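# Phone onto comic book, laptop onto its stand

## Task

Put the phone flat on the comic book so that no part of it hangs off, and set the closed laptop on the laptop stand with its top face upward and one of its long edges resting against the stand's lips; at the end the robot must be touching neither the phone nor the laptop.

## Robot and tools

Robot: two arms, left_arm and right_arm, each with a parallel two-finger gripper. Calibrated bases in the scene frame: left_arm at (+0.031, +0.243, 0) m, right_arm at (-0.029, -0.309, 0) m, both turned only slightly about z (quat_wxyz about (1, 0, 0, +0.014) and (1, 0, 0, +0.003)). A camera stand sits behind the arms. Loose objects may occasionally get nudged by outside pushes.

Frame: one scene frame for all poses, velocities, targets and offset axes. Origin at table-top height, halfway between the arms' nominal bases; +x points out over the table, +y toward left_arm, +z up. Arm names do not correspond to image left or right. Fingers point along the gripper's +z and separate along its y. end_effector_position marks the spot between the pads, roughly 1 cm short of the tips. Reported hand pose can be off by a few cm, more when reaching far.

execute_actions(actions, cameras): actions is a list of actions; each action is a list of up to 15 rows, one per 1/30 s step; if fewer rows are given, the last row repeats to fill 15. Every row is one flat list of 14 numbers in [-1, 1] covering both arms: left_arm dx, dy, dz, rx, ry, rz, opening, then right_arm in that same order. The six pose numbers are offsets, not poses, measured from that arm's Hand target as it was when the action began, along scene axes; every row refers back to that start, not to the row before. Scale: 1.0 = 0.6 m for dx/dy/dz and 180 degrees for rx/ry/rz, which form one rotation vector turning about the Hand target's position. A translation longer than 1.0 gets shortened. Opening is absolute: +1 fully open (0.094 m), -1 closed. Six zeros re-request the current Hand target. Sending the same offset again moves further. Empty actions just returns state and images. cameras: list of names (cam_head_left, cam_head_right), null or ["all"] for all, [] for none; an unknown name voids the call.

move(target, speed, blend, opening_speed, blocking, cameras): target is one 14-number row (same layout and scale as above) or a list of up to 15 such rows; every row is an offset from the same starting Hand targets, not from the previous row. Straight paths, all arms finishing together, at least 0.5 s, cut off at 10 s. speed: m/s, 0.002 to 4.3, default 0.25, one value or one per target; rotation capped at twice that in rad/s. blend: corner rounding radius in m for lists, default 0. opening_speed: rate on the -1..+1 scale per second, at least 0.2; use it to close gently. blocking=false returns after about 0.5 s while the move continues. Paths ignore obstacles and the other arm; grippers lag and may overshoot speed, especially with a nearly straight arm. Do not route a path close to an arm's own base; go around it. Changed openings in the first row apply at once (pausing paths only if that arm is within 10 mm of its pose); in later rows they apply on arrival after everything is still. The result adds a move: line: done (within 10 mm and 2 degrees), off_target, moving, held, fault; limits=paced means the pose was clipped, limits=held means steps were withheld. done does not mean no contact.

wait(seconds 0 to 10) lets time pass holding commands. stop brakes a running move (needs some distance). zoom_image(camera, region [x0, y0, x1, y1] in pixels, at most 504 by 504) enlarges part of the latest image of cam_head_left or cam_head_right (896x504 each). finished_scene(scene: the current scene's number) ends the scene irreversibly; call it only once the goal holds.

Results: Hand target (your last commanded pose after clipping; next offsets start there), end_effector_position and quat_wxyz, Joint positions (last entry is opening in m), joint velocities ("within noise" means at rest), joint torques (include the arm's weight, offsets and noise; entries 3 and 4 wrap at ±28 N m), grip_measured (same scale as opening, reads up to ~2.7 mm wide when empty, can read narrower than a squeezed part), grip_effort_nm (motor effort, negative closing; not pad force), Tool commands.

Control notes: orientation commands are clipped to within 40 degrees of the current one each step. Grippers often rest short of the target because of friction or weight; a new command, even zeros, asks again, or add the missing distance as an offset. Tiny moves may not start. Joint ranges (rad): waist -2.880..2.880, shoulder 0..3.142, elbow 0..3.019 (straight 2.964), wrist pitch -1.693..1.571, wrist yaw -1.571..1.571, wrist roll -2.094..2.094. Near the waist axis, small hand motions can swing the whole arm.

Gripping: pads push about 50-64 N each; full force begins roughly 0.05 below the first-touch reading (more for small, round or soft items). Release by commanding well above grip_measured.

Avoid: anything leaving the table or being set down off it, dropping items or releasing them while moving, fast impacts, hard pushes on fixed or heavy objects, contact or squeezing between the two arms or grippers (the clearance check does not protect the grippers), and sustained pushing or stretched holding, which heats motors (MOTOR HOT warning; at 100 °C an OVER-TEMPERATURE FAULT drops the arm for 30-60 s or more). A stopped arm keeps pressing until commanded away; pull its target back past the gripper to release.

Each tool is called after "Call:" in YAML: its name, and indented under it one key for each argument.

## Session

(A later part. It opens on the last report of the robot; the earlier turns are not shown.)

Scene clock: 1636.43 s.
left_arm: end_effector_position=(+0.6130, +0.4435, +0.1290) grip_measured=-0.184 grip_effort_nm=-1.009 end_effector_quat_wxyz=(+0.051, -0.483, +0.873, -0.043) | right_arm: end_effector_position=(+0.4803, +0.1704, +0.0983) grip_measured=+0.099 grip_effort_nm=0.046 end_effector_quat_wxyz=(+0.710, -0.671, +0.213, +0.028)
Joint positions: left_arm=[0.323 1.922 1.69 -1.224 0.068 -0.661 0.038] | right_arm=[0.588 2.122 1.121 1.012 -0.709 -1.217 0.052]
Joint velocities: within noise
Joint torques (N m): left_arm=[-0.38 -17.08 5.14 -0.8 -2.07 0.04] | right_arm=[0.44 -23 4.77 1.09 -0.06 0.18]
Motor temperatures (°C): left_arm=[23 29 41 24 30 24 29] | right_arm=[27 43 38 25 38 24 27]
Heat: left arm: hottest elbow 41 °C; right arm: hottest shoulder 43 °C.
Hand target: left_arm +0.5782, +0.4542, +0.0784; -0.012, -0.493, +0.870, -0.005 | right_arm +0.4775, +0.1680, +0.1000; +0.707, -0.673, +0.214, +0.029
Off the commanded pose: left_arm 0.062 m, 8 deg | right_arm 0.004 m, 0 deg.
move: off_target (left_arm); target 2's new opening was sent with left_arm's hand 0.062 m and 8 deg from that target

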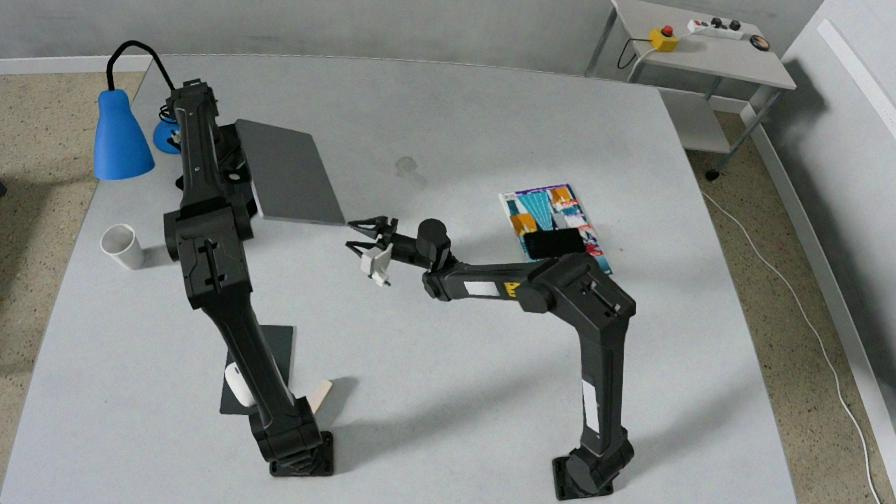

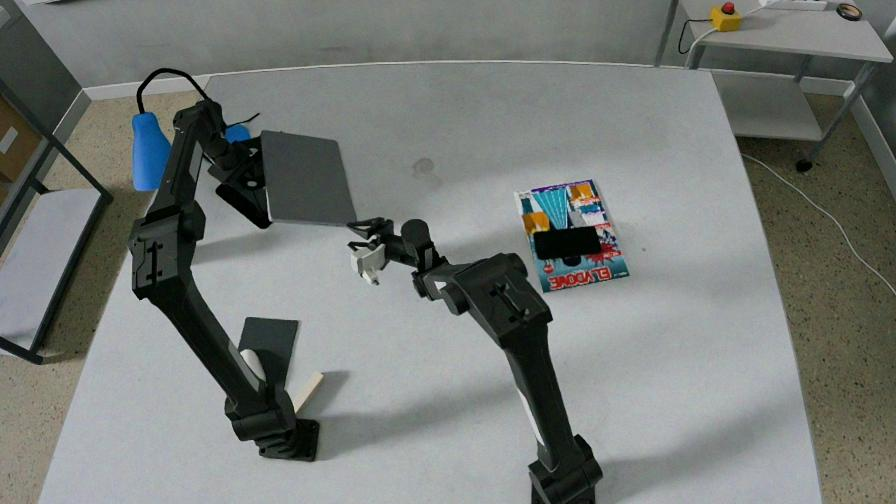

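Call:
move:
  target:
    - [0.03,-0.01,0.085,0,0,0,-0.9,-0.2,-0.2,0.03,0,0,0,0.1]
    - [-0.2,-0.02,0.085,0,0,0,-0.9,-0.22,-0.22,0.03,0,0,0,0.1]
  speed: 0.1

Call:
zoom_image:
  camera: "cam_head_right"
  region: [130, 100, 370, 260]

Scene clock: 1643.43 s.
left_arm: end_effector_position=(+0.4879, +0.4417, +0.1514) grip_measured=-0.293 grip_effort_nm=-0.969 end_effector_quat_wxyz=(+0.032, -0.504, +0.863, -0.032) | right_arm: end_effector_position=(+0.3446, +0.0426, +0.1087) grip_measured=+0.099 grip_effort_nm=0.046 end_effector_quat_wxyz=(+0.700, -0.678, +0.220, +0.040)
Joint positions: left_arm=[0.403 1.635 1.355 -1.22 0.058 -0.628 0.033] | right_arm=[0.505 1.839 0.575 1.24 -0.804 -1.217 0.052]
Joint velocities: within noise
Joint torques (N m): left_arm=[0.26 -15.62 6.17 -1.18 -1.71 0.39] | right_arm=[-0.38 -16.21 2.86 1.99 -0.08 0.17]
Motor temperatures (°C): left_arm=[23 29 40 24 31 24 30] | right_arm=[27 43 38 25 38 24 27]
Heat: left arm: hottest elbow 40 °C; right arm: hottest shoulder 43 °C.
Hand target: left_arm +0.4581, +0.4423, +0.1294; -0.012, -0.493, +0.870, -0.005 | right_arm +0.3455, +0.0360, +0.1180; +0.707, -0.673, +0.214, +0.028
Off the commanded pose: left_arm 0.037 m, 6 deg | right_arm 0.011 m, 2 deg.
move: off_target (left_arm, right_arm)

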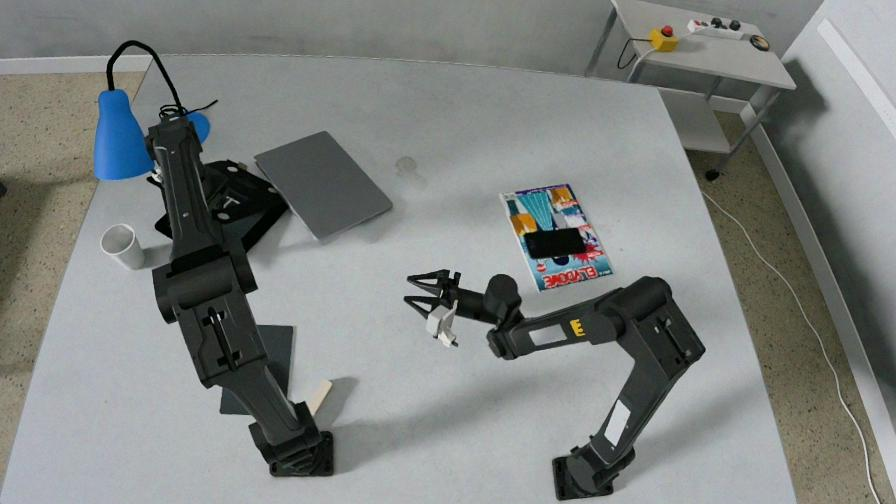

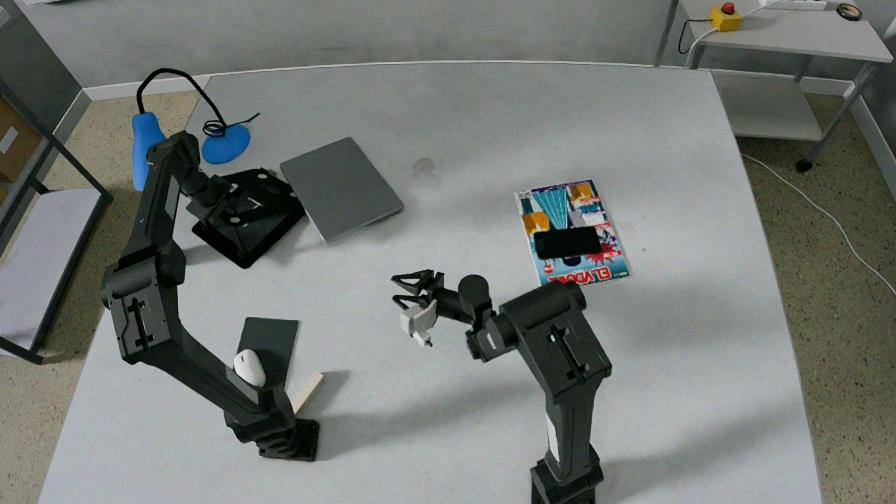

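Scaled by 2.100.

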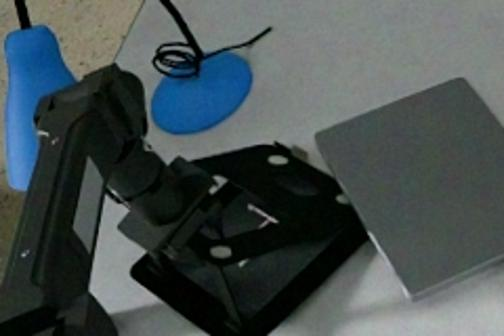

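Call:
move:
  target: [-0.067,0.083,-0.02,0,0,-0.178,-0.9,0,0,0,0,0,0,0.1]
  speed: 0.1

Call:
zoom_image:
  camera: "cam_head_right"
  region: [130, 100, 410, 280]

Call:
zoom_image:
  camera: "cam_head_left"
  region: [130, 100, 410, 280]

Scene clock: 1677.07 s.
left_arm: end_effector_position=(+0.4527, +0.4863, +0.1531) grip_measured=-0.342 grip_effort_nm=-1.009 end_effector_quat_wxyz=(+0.047, -0.296, +0.953, -0.035) | right_arm: end_effector_position=(+0.3446, +0.0426, +0.1088) grip_measured=+0.099 grip_effort_nm=0.042 end_effector_quat_wxyz=(+0.700, -0.678, +0.220, +0.040)
Joint positions: left_arm=[0.528 1.603 1.319 -1.212 0.091 -0.048 0.031] | right_arm=[0.505 1.839 0.575 1.24 -0.804 -1.217 0.052]
Joint velocities: within noise
Joint torques (N m): left_arm=[-0.44 -14.15 4.88 -0.47 -3.26 1.37] | right_arm=[-0.38 -16.15 2.85 1.99 -0.07 0.17]
Motor temperatures (°C): left_arm=[23 29 38 24 36 24 30] | right_arm=[27 44 37 25 35 24 27]
Heat: left arm: hottest elbow 38 °C; right arm: hottest shoulder 44 °C.
Hand target: left_arm +0.4178, +0.4921, +0.1173; -0.013, -0.234, +0.972, -0.001 | right_arm +0.3455, +0.0360, +0.1180; +0.707, -0.673, +0.214, +0.028
Off the commanded pose: left_arm 0.050 m, 11 deg | right_arm 0.011 m, 2 deg.
move: off_target (left_arm, right_arm)

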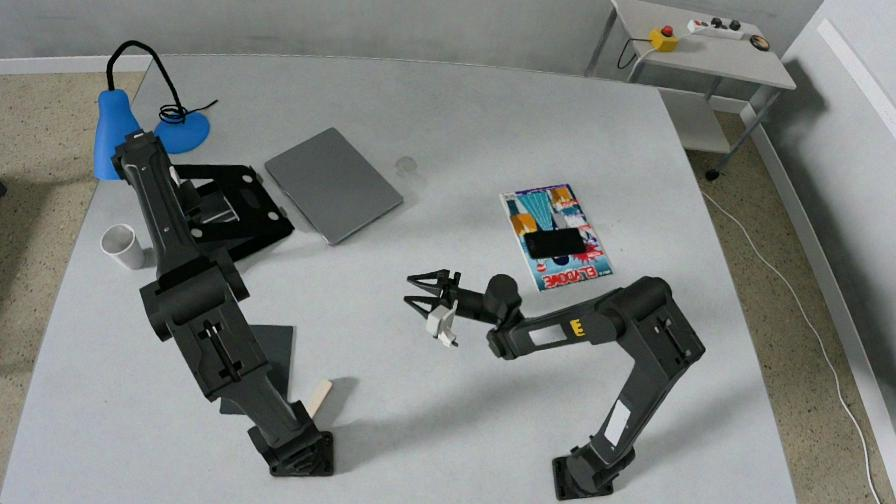

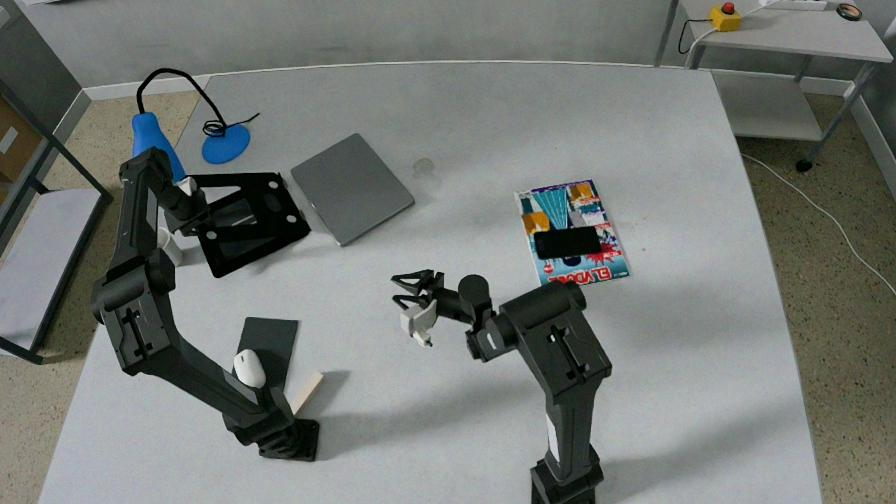

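Scaled by 1.800.

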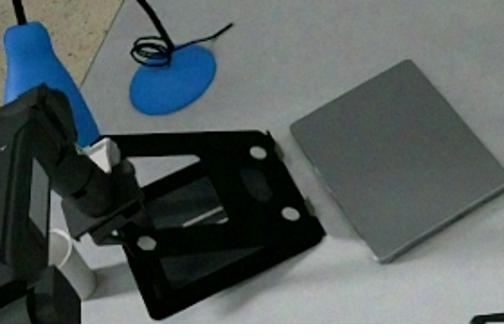

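Scaled by 1.800.

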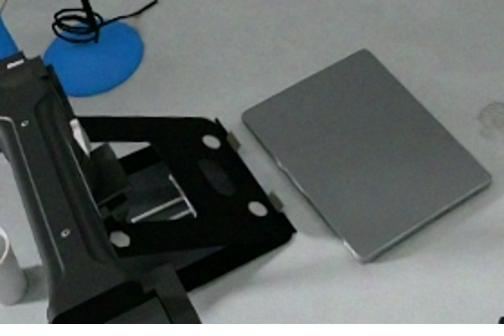

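Call:
move:
  target:
    - [0,0,0,0,0,0,-0.9,0.17,0.02,0.14,-0.004,0.441,-0.29,-1]
    - [0,0,0,0,0,0,-0.9,0.45,0.3,0.03,-0.004,0.441,-0.29,-1]
    - [0,0,0,0,0,0,-0.9,0.45,0.3,-0.22,-0.004,0.441,-0.29,-1]
  speed: [0.3,0.25,0.08]

Call:
zoom_image:
  camera: "cam_head_left"
  region: [230, 100, 510, 280]

Scene clock: 1703.77 s.
left_arm: end_effector_position=(+0.4528, +0.4862, +0.1532) grip_measured=-0.342 grip_effort_nm=-1.009 end_effector_quat_wxyz=(+0.048, -0.296, +0.953, -0.036) | right_arm: end_effector_position=(+0.6277, +0.2154, +0.0436) grip_measured=-0.991 grip_effort_nm=-0.491 end_effector_quat_wxyz=(+0.385, -0.350, +0.840, +0.152)
Joint positions: left_arm=[0.529 1.603 1.319 -1.212 0.094 -0.047 0.031] | right_arm=[0.652 2.257 1.785 -0.249 -0.086 -0.094 0]
Joint velocities: within noise
Joint torques (N m): left_arm=[-0.67 -13.39 5.08 -0.46 -3.41 1.42] | right_arm=[1.2 -23 6.98 1.65 0.05 0.21]
Motor temperatures (°C): left_arm=[23 29 37 24 48 26 30] | right_arm=[26 43 37 25 34 24 27]
Heat: left arm: hottest wrist yaw 48 °C; right arm: hottest shoulder 43 °C.
Hand target: left_arm +0.4179, +0.4920, +0.1173; -0.013, -0.234, +0.972, -0.001 | right_arm +0.6156, +0.2160, -0.0138; +0.354, -0.355, +0.853, +0.146
Off the commanded pose: left_arm 0.050 m, 11 deg | right_arm 0.059 m, 4 deg.
move: off_target (left_arm, right_arm)

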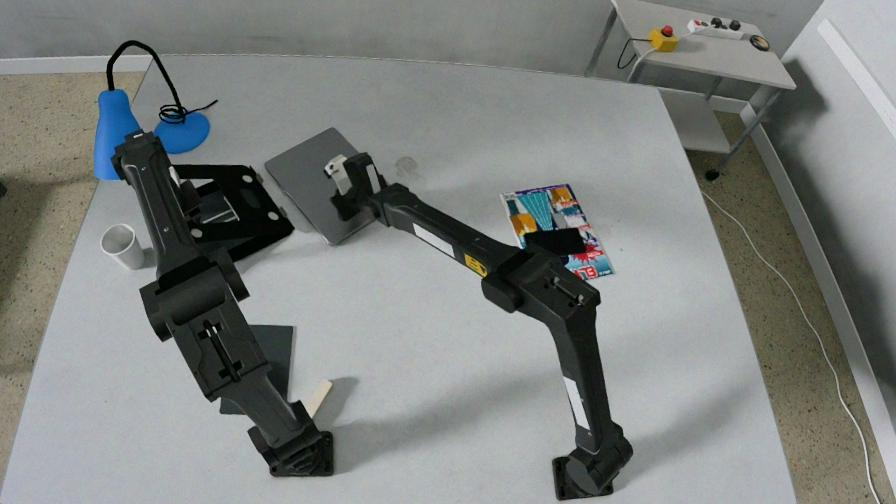

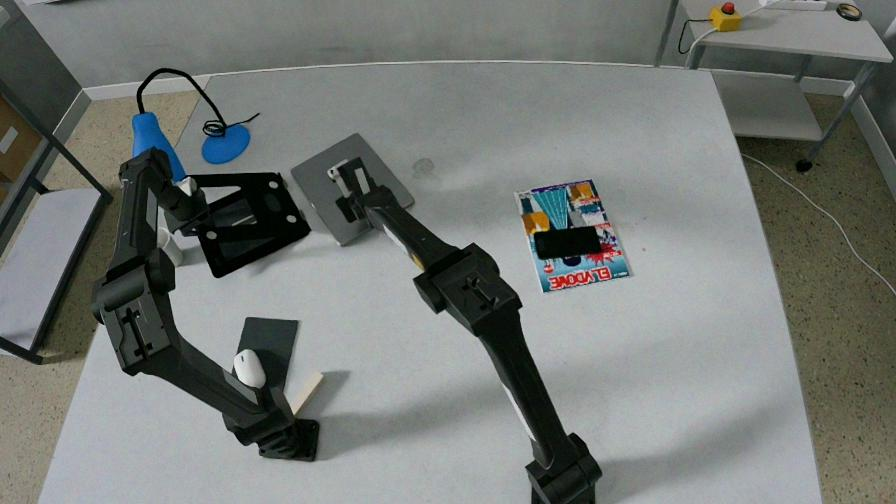

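Scaled by 1.800.

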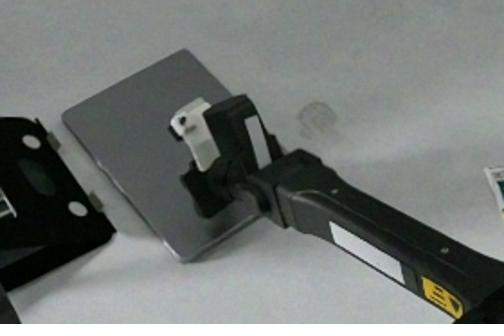

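Call:
move:
  target: [0,0,0,0,0,0,-0.9,-0.27,-0.25,-0.02,0,0,0,-1]
  speed: 0.08

Call:
zoom_image:
  camera: "cam_head_left"
  region: [130, 100, 510, 340]

Scene clock: 1708.73 s.
left_arm: end_effector_position=(+0.4528, +0.4862, +0.1532) grip_measured=-0.342 grip_effort_nm=-1.004 end_effector_quat_wxyz=(+0.048, -0.296, +0.953, -0.036) | right_arm: end_effector_position=(+0.4700, +0.0899, +0.0161) grip_measured=-0.991 grip_effort_nm=-0.491 end_effector_quat_wxyz=(+0.394, -0.352, +0.834, +0.161)
Joint positions: left_arm=[0.529 1.603 1.319 -1.212 0.094 -0.047 0.031] | right_arm=[0.641 1.89 1.012 0.182 -0.11 -0.102 0]
Joint velocities: within noise
Joint torques (N m): left_arm=[-0.62 -14.04 4.82 -0.32 -3.4 1.43] | right_arm=[-0.5 -16.97 3.33 0.39 -0.04 0.06]
Motor temperatures (°C): left_arm=[23 29 37 24 49 26 30] | right_arm=[26 43 37 25 33 24 27]
Heat: left arm: hottest wrist yaw 49 °C; right arm: hottest shoulder 43 °C.
Hand target: left_arm +0.4179, +0.4920, +0.1173; -0.013, -0.234, +0.972, -0.001 | right_arm +0.4535, +0.0659, -0.0259; +0.354, -0.355, +0.853, +0.146
Off the commanded pose: left_arm 0.050 m, 11 deg | right_arm 0.051 m, 5 deg.
move: off_target (left_arm, right_arm)

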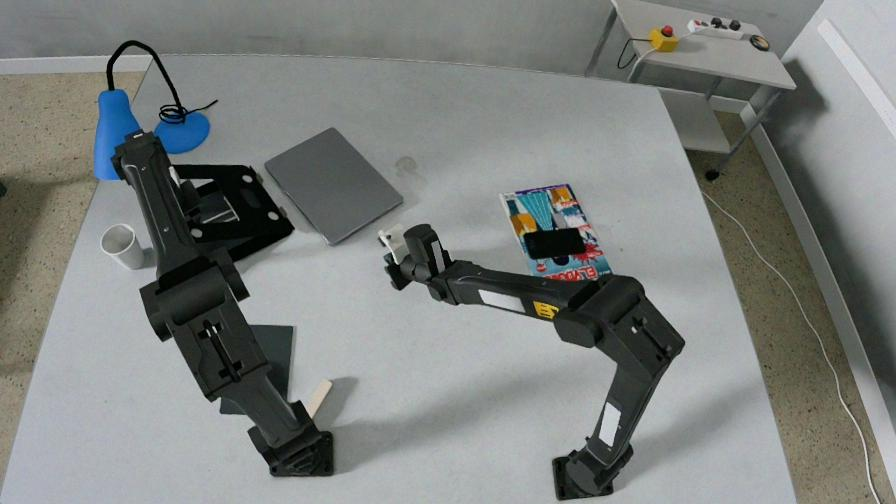

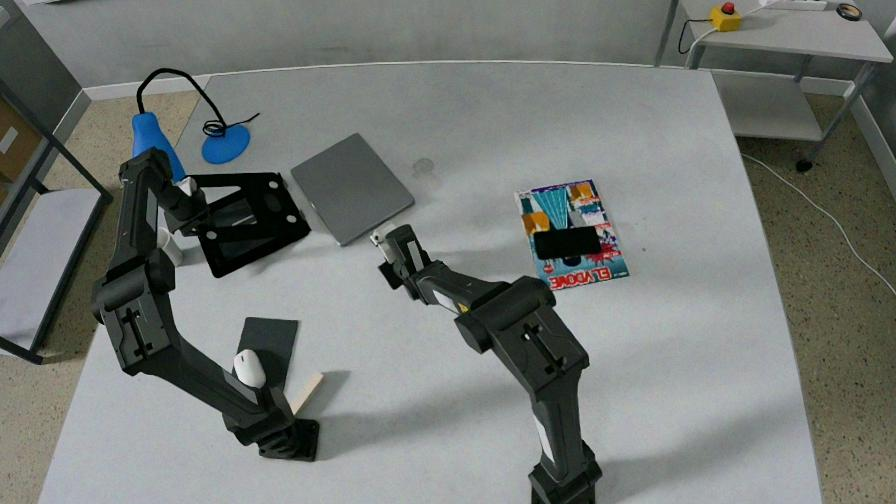

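Scaled by 1.326.

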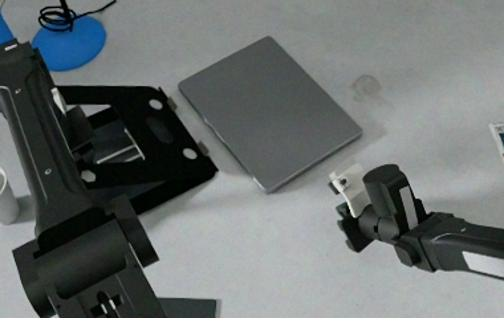

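Call:
move:
  target:
    - [0,0,0,0,0,0,-0.9,0,0,0.2,0,0,0,-1]
    - [0,0,0,0,0,0,-0.9,0.29,0.25,0.2,0,0,0,-1]
    - [0,0,0,0,0,0,-0.9,0.29,0.25,-0.16,0,0,0,-1]
    - [0,0,0,0,0,0,-0.9,0.0,0.03,-0.2,0,0,0,-1]
  speed: [0.3,0.3,0.1,0.1]

Call:
zoom_image:
  camera: "cam_head_left"
  region: [130, 100, 510, 340]

Scene clock: 1723.87 s.
left_arm: end_effector_position=(+0.4528, +0.4862, +0.1532) grip_measured=-0.342 grip_effort_nm=-1.009 end_effector_quat_wxyz=(+0.048, -0.296, +0.953, -0.036) | right_arm: end_effector_position=(+0.5162, +0.1225, +0.0068) grip_measured=-0.991 grip_effort_nm=-0.491 end_effector_quat_wxyz=(+0.486, -0.334, +0.788, +0.177)
Joint positions: left_arm=[0.529 1.603 1.319 -1.212 0.094 -0.047 0.031] | right_arm=[0.643 2.051 1.093 0.472 -0.092 -0.099 0]
Joint velocities: within noise
Joint torques (N m): left_arm=[-0.03 -13.86 5.01 -0.42 -3.36 1.39] | right_arm=[1.26 -11.34 -1.59 -1.02 0.08 0.2]
Motor temperatures (°C): left_arm=[23 29 37 23 53 26 30] | right_arm=[26 43 37 25 33 24 27]
Heat: left arm: hottest wrist yaw 53 °C; right arm: hottest shoulder 43 °C.
Hand target: left_arm +0.4179, +0.4920, +0.1173; -0.013, -0.234, +0.972, -0.001 | right_arm +0.4536, +0.0842, -0.1458; +0.354, -0.355, +0.853, +0.147
Off the commanded pose: left_arm 0.050 m, 11 deg | right_arm 0.170 m, 17 deg.
move: off_target (left_arm, right_arm)

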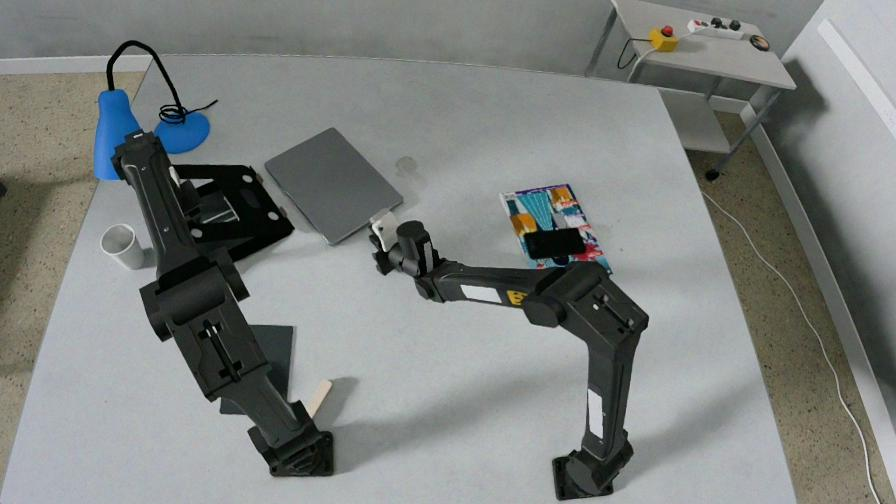

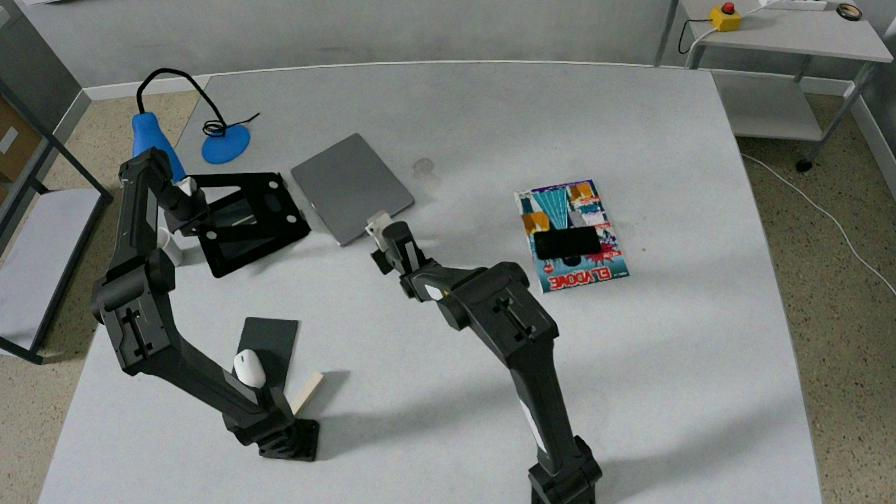

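Scaled by 1.326.

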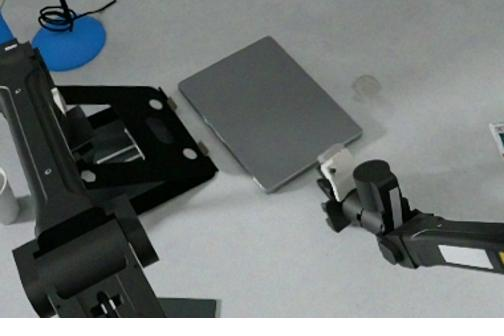

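Call:
move:
  target:
    - [0.058,-0.01,0.06,0,0,0,0.3,0,0,0.4,0,0,0,-1]
    - [0.058,-0.01,0.2,0,0,0,0.3,-0.2,-0.3,0.4,0,0,0,-1]
    - [0.1,-0.33,0.2,0,0,0,-1,-0.2,-0.35,0.4,0,0,0,-1]
    - [0.14,-0.345,-0.14,0,0,0,-1,-0.2,-0.35,0.4,0,0,0,-1]
  speed: [0.15,0.25,0.25,0.2]

Call:
zoom_image:
  camera: "cam_head_left"
  region: [130, 100, 510, 340]

Call:
zoom_image:
  camera: "cam_head_right"
  region: [130, 100, 510, 340]

Scene clock: 1736.00 s.
left_arm: end_effector_position=(+0.5001, +0.2916, +0.0358) grip_measured=-0.981 grip_effort_nm=-0.994 end_effector_quat_wxyz=(-0.016, -0.237, +0.971, -0.002) | right_arm: end_effector_position=(+0.3379, -0.1189, +0.0959) grip_measured=-0.991 grip_effort_nm=-0.491 end_effector_quat_wxyz=(+0.356, -0.357, +0.851, +0.149)
Joint positions: left_arm=[0.079 1.756 1.185 -1.031 0.008 -0.37 0.001] | right_arm=[0.346 1.197 0.534 -0.166 -0.31 -0.322 0]
Joint velocities: within noise
Joint torques (N m): left_arm=[-2.67 -15.56 8.47 0.79 -0.05 -0.04] | right_arm=[-0.32 -9.99 6.61 0.84 -0.2 0.08]
Motor temperatures (°C): left_arm=[23 29 37 23 48 26 30] | right_arm=[26 42 37 25 32 24 27]
Heat: left arm: hottest wrist yaw 48 °C; right arm: hottest shoulder 42 °C.
Hand target: left_arm +0.5018, +0.2851, +0.0334; -0.013, -0.234, +0.972, -0.001 | right_arm +0.3337, -0.1258, +0.0943; +0.354, -0.355, +0.853, +0.146
Off the commanded pose: left_arm 0.007 m, 1 deg | right_arm 0.008 m, 1 deg.
move: done

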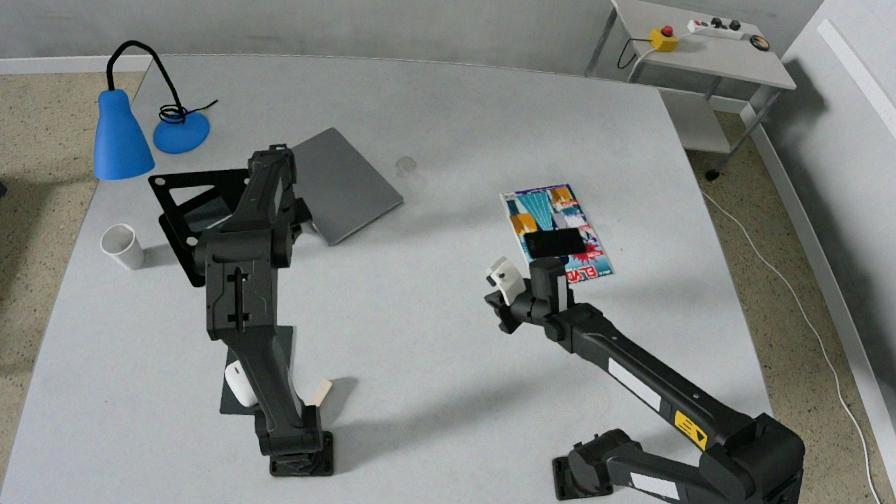

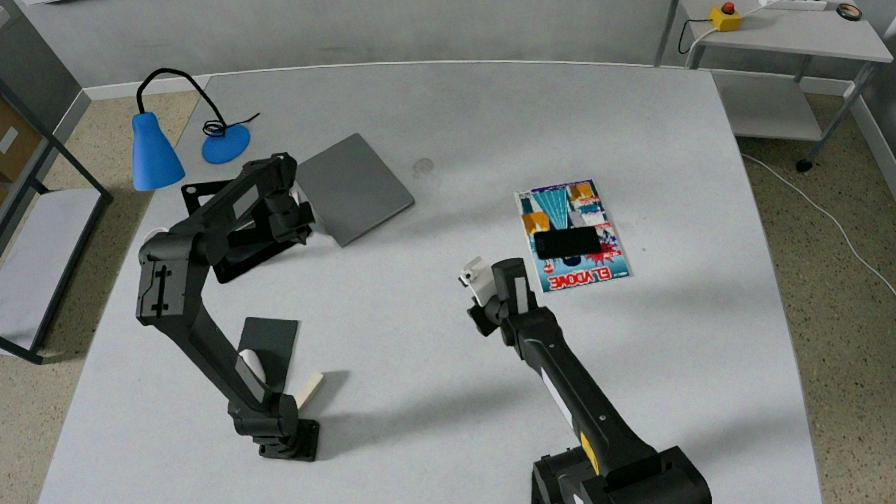

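Scaled by 1.326.

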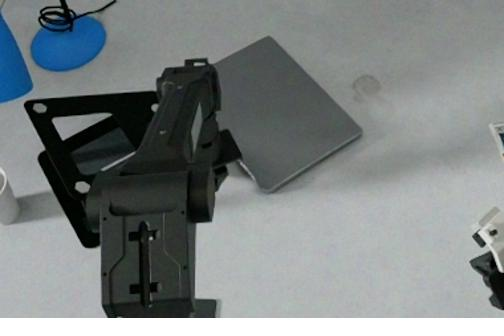

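Scaled by 1.326.

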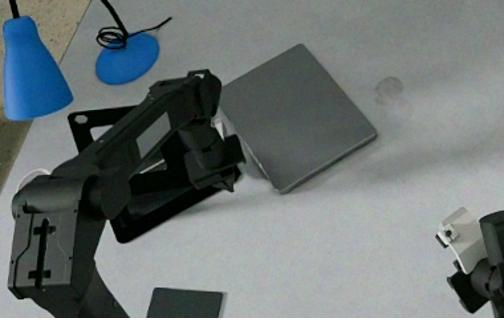

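Call:
move:
  target:
    - [0,0,-0.035,0,0,0,-1,0,0,0,0,0,0,-1]
    - [0.1,-0.2,-0.035,0,0,0,-1,0,0,0,0,0,0,-1]
  speed: 0.1

Call:
zoom_image:
  camera: "cam_head_left"
  region: [130, 100, 510, 340]

Scene clock: 1740.77 s.
left_arm: end_effector_position=(+0.5345, +0.1870, +0.0128) grip_measured=-0.981 grip_effort_nm=-0.989 end_effector_quat_wxyz=(-0.028, -0.246, +0.969, +0.012) | right_arm: end_effector_position=(+0.3379, -0.1189, +0.0959) grip_measured=-0.991 grip_effort_nm=-0.486 end_effector_quat_wxyz=(+0.356, -0.357, +0.851, +0.149)
Joint positions: left_arm=[-0.139 1.883 1.301 -1.05 -0.003 -0.608 0.001] | right_arm=[0.346 1.197 0.534 -0.166 -0.31 -0.322 0]
Joint velocities: within noise
Joint torques (N m): left_arm=[-3.14 -14.97 14.56 0.59 0.55 -0.02] | right_arm=[-0.38 -10.05 6.61 0.87 -0.2 0.08]
Motor temperatures (°C): left_arm=[23 29 37 23 46 26 30] | right_arm=[26 41 37 25 32 24 27]
Heat: left arm: hottest wrist yaw 46 °C; right arm: hottest shoulder 41 °C.
Hand target: left_arm +0.5620, +0.1651, +0.0124; -0.013, -0.234, +0.972, -0.001 | right_arm +0.3337, -0.1258, +0.0943; +0.354, -0.355, +0.853, +0.146
Off the commanded pose: left_arm 0.035 m, 3 deg | right_arm 0.008 m, 1 deg.
move: off_target (left_arm)

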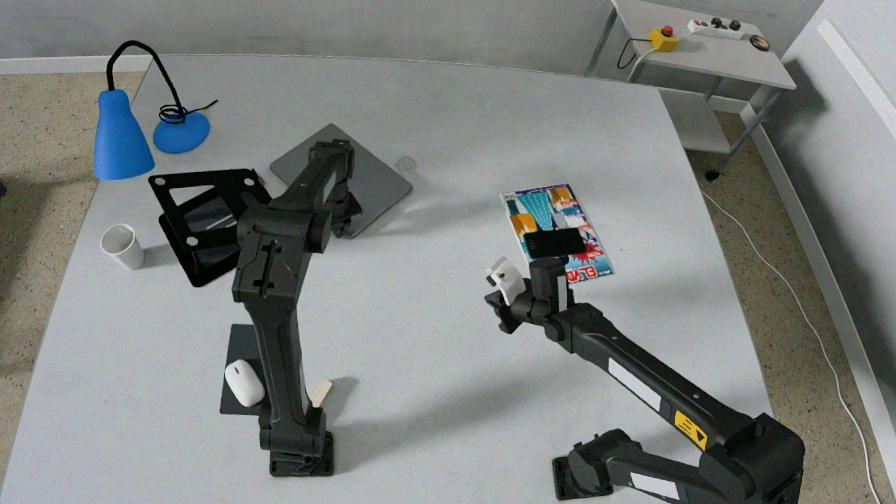

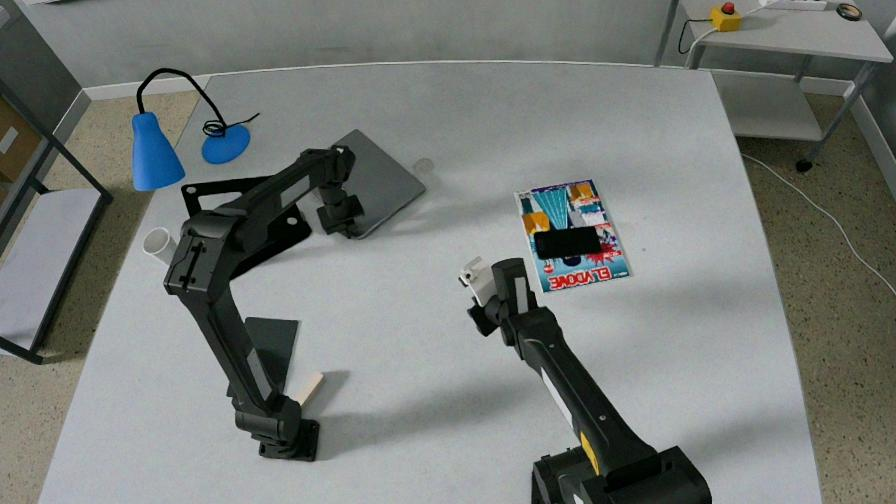

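Scaled by 1.326.

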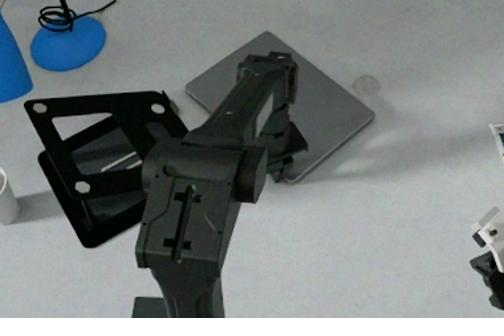

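Call:
move:
  target:
    - [0.0,-0.22,0,0,0,0,-1,0,0,0,0,0,0,-1]
  speed: 0.1

Call:
zoom_image:
  camera: "cam_head_left"
  region: [130, 100, 510, 340]

Scene clock: 1745.17 s.
left_arm: end_effector_position=(+0.5457, +0.0439, +0.0134) grip_measured=-0.981 grip_effort_nm=-0.984 end_effector_quat_wxyz=(-0.018, -0.233, +0.972, +0.004) | right_arm: end_effector_position=(+0.3379, -0.1189, +0.0959) grip_measured=-0.991 grip_effort_nm=-0.491 end_effector_quat_wxyz=(+0.356, -0.357, +0.851, +0.149)
Joint positions: left_arm=[-0.392 1.967 1.439 -1.077 0.013 -0.834 0.001] | right_arm=[0.346 1.197 0.534 -0.166 -0.31 -0.322 0]
Joint velocities: within noise
Joint torques (N m): left_arm=[-1.32 -17.38 14.02 0.08 0.07 -0.04] | right_arm=[-0.44 -10.05 6.57 0.87 -0.2 0.09]
Motor temperatures (°C): left_arm=[23 29 38 23 44 25 30] | right_arm=[26 41 37 25 32 24 27]
Heat: left arm: hottest wrist yaw 44 °C; right arm: hottest shoulder 41 °C.
Hand target: left_arm +0.5619, +0.0331, +0.0123; -0.013, -0.234, +0.972, -0.001 | right_arm +0.3337, -0.1258, +0.0943; +0.354, -0.355, +0.853, +0.146
Off the commanded pose: left_arm 0.020 m, 1 deg | right_arm 0.008 m, 1 deg.
move: off_target (left_arm)

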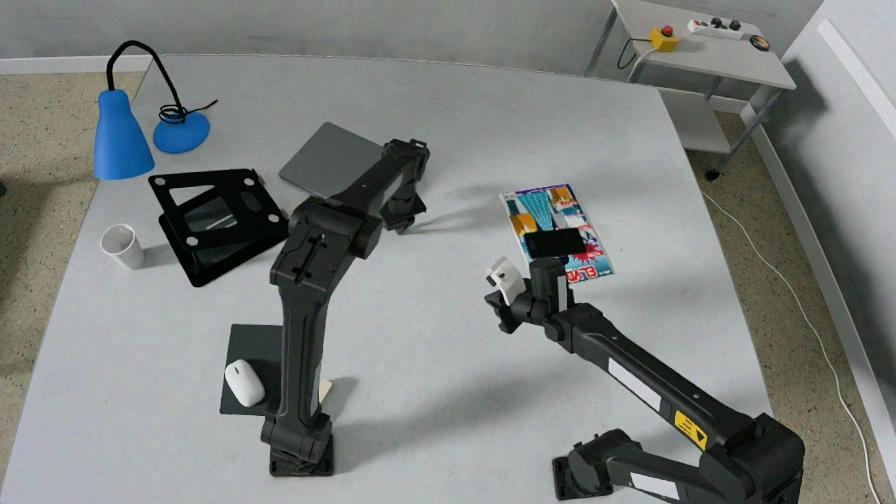

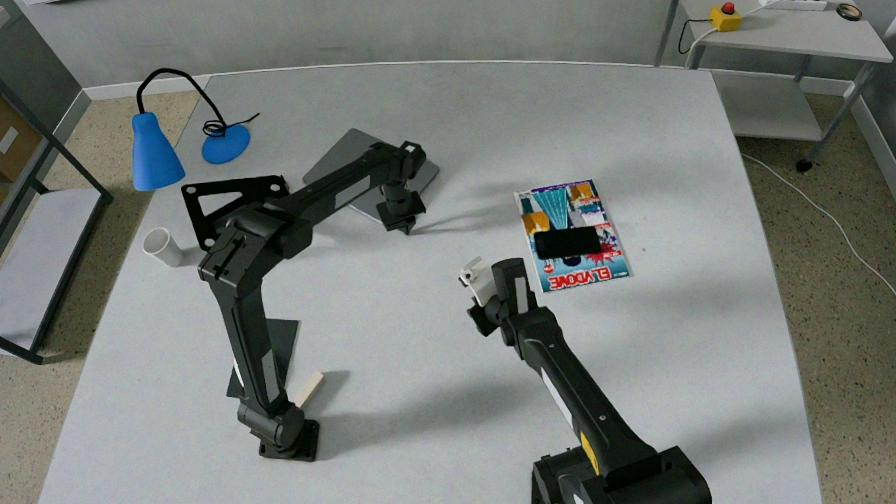

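Scaled by 1.326.

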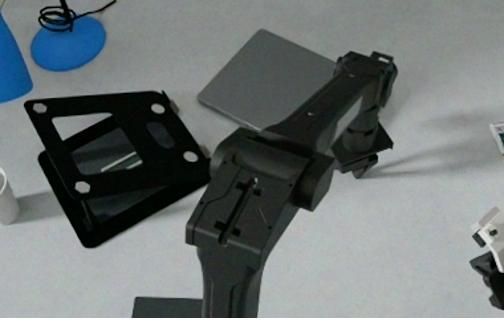

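Call:
move:
  target: [-0.1,0.25,0.4,0,0,0,-1,0,0,0,0,0,0,-1]
  speed: 0.4

Scene clock: 1761.27 s.
left_arm: end_effector_position=(+0.4838, +0.1813, +0.2268) grip_measured=-0.981 grip_effort_nm=-0.984 end_effector_quat_wxyz=(-0.039, -0.234, +0.971, +0.010) | right_arm: end_effector_position=(+0.3379, -0.1189, +0.0959) grip_measured=-0.991 grip_effort_nm=-0.491 end_effector_quat_wxyz=(+0.356, -0.357, +0.851, +0.149)
Joint positions: left_arm=[-0.159 1.589 1.5 -1.562 0.01 -0.602 0.001] | right_arm=[0.346 1.197 0.534 -0.166 -0.31 -0.322 0]
Joint velocities: within noise
Joint torques (N m): left_arm=[-1.38 -15.68 16.53 -0.21 -0.01 0.08] | right_arm=[-0.26 -10.05 6.58 0.87 -0.19 0.09]
Motor temperatures (°C): left_arm=[23 30 39 23 39 25 30] | right_arm=[26 40 37 25 31 24 27]
Heat: left arm: hottest elbow 39 °C; right arm: hottest shoulder 40 °C.
Hand target: left_arm +0.5019, +0.1831, +0.2523; -0.013, -0.234, +0.972, -0.001 | right_arm +0.3337, -0.1258, +0.0943; +0.354, -0.355, +0.853, +0.146
Off the commanded pose: left_arm 0.031 m, 3 deg | right_arm 0.008 m, 1 deg.
move: off_target (left_arm)

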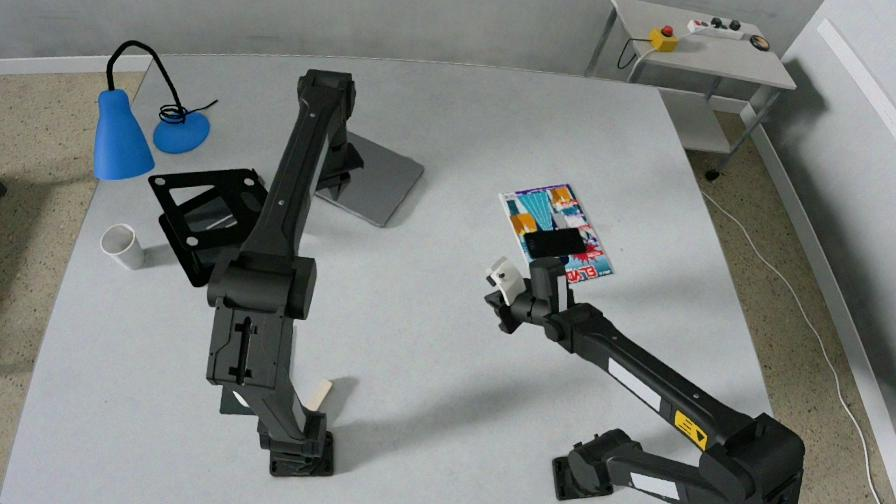

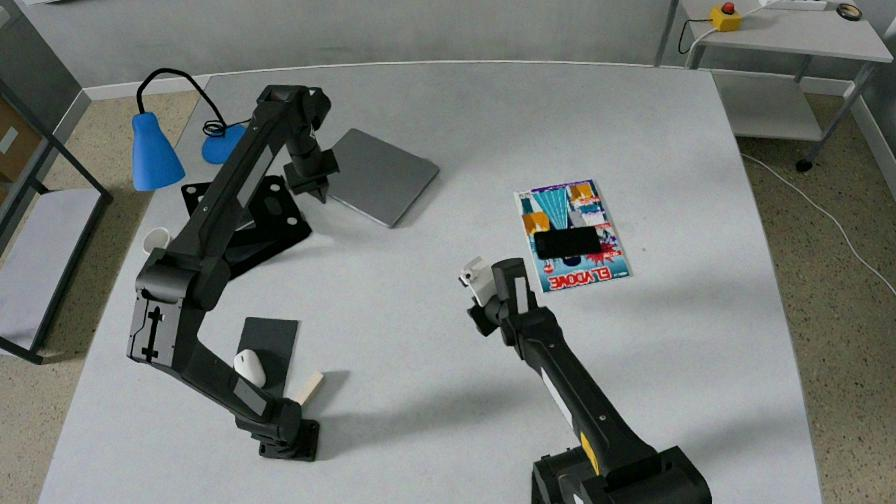

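Call:
move:
  target: [-0.15,0.3,0.05,0,0,0,0.0,0,0,0,0,0,0,0]
  speed: 0.5

Call:
zoom_image:
  camera: "cam_head_left"
  region: [130, 100, 460, 290]

Scene clock: 1771.90 s.
left_arm: end_effector_position=(+0.4142, +0.3610, +0.2826) grip_measured=-0.002 grip_effort_nm=0.129 end_effector_quat_wxyz=(-0.007, -0.235, +0.972, +0.000) | right_arm: end_effector_position=(+0.3379, -0.1189, +0.0959) grip_measured=-0.001 grip_effort_nm=0.071 end_effector_quat_wxyz=(+0.356, -0.357, +0.851, +0.149)
Joint positions: left_arm=[0.271 1.397 1.437 -1.625 -0.002 -0.174 0.047] | right_arm=[0.346 1.197 0.534 -0.166 -0.31 -0.322 0.047]
Joint velocities: within noise
Joint torques (N m): left_arm=[-0.79 -13.33 10.85 -0.12 0.12 0.06] | right_arm=[-0.32 -9.99 6.6 0.88 -0.2 0.08]
Motor temperatures (°C): left_arm=[23 30 40 23 38 25 30] | right_arm=[26 40 37 25 31 23 26]
Heat: left arm: hottest elbow 40 °C; right arm: hottest shoulder 40 °C.
Hand target: left_arm +0.4119, +0.3630, +0.2822; -0.013, -0.234, +0.972, -0.001 | right_arm +0.3337, -0.1258, +0.0943; +0.354, -0.355, +0.853, +0.146
Off the commanded pose: left_arm 0.003 m, 1 deg | right_arm 0.008 m, 1 deg.
move: done

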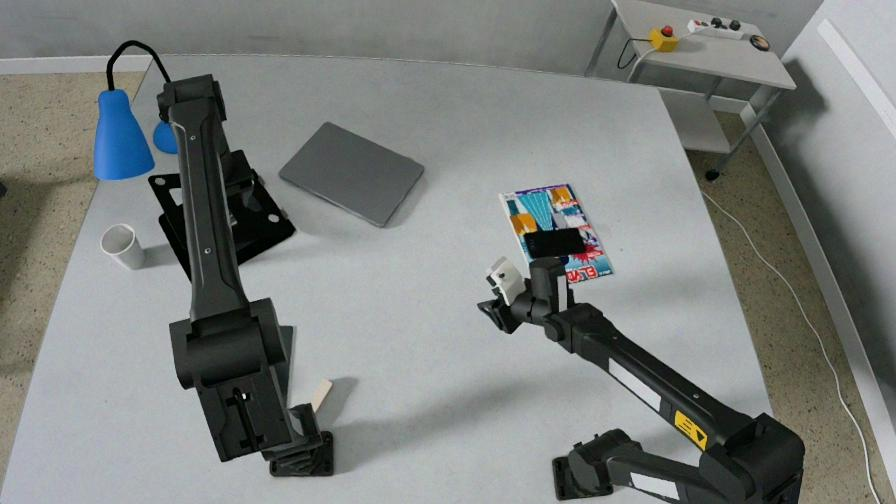

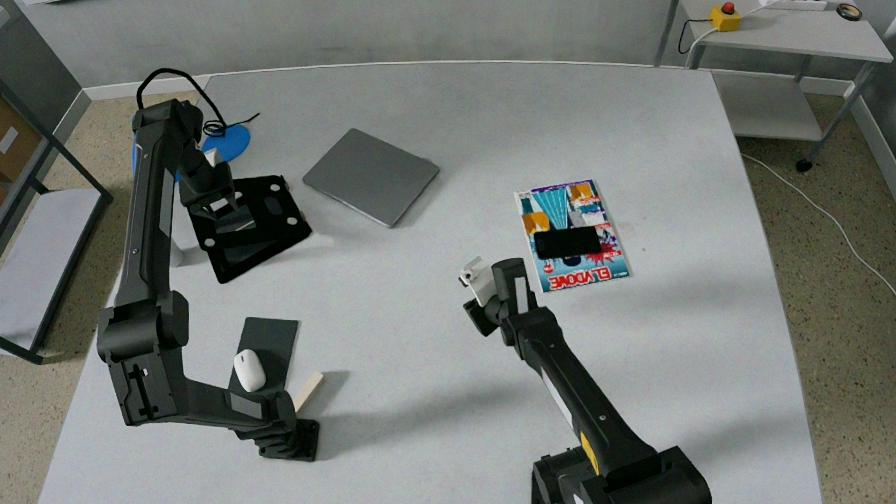

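Scaled by 1.527.

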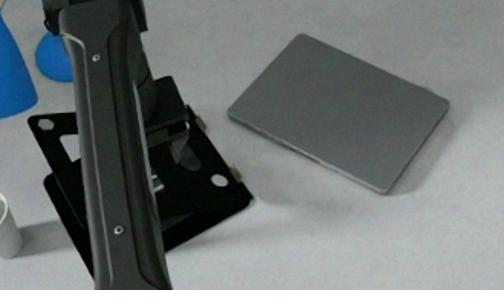

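Call:
move:
  target:
    - [0.5,0.05,-0.2,-0.0966,0.0918,0.2077,0.6,0.43,0.26,0.05,-0.0911,0.0642,0.1087,0.6]
    - [0.53,0.045,-0.435,-0.0966,0.0918,0.2077,0.6,0.43,0.26,-0.137,-0.0911,0.0642,0.1087,0.6]
  speed: 0.4

Scene clock: 1802.20 s.
left_arm: end_effector_position=(+0.7189, +0.3833, +0.0282) grip_measured=+0.598 grip_effort_nm=0.129 end_effector_quat_wxyz=(-0.142, -0.536, +0.822, -0.132) | right_arm: end_effector_position=(+0.5928, +0.0229, +0.0239) grip_measured=+0.599 grip_effort_nm=0.066 end_effector_quat_wxyz=(+0.185, -0.517, +0.827, +0.116)
Joint positions: left_arm=[0.255 2.513 2.418 -1.679 0.335 -0.837 0.075] | right_arm=[0.419 2.12 1.667 -0.77 -0.277 -0.644 0.075]
Joint velocities: within noise
Joint torques (N m): left_arm=[-1.32 -24.35 15.39 -0.14 -0.1 0.01] | right_arm=[1.26 -23.3 8.42 1.11 -0.13 0.09]
Motor temperatures (°C): left_arm=[23 29 41 23 36 25 29] | right_arm=[26 39 38 25 30 23 26]
Heat: left arm: hottest elbow 41 °C; right arm: hottest shoulder 39 °C.
Hand target: left_arm +0.7301, +0.3902, +0.0215; -0.183, -0.524, +0.824, -0.116 | right_arm +0.5916, +0.0302, +0.0121; +0.183, -0.524, +0.824, +0.116
Off the commanded pose: left_arm 0.015 m, 5 deg | right_arm 0.014 m, 1 deg.
joint sent to its limit (left arm) — joint 4 (wrist pitch), lower limit. The joint targets are off in orientation, not in position.
move: off_target (left_arm, right_arm)

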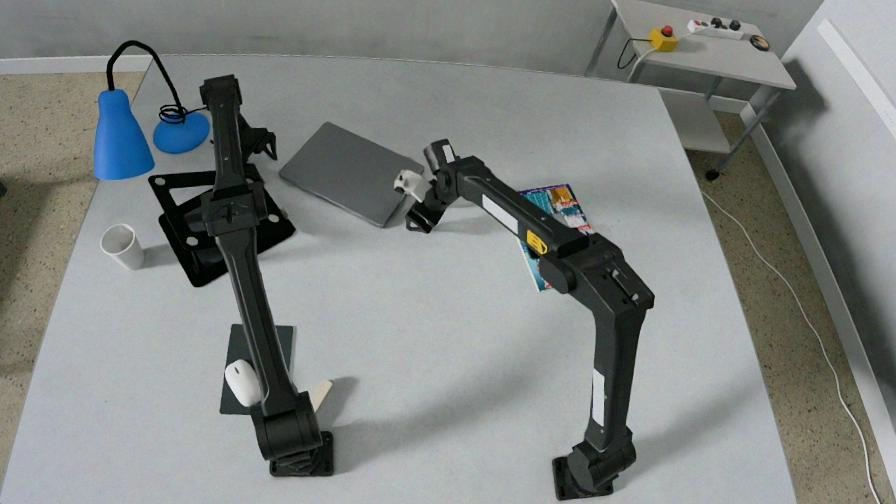

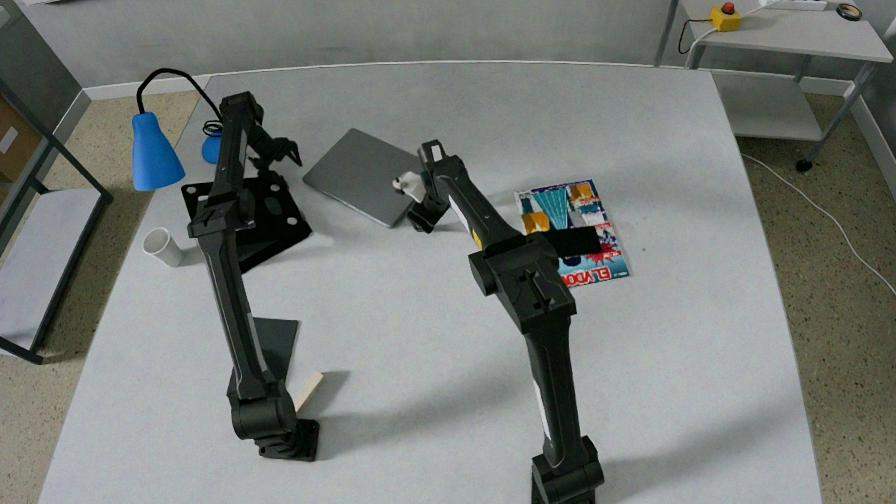

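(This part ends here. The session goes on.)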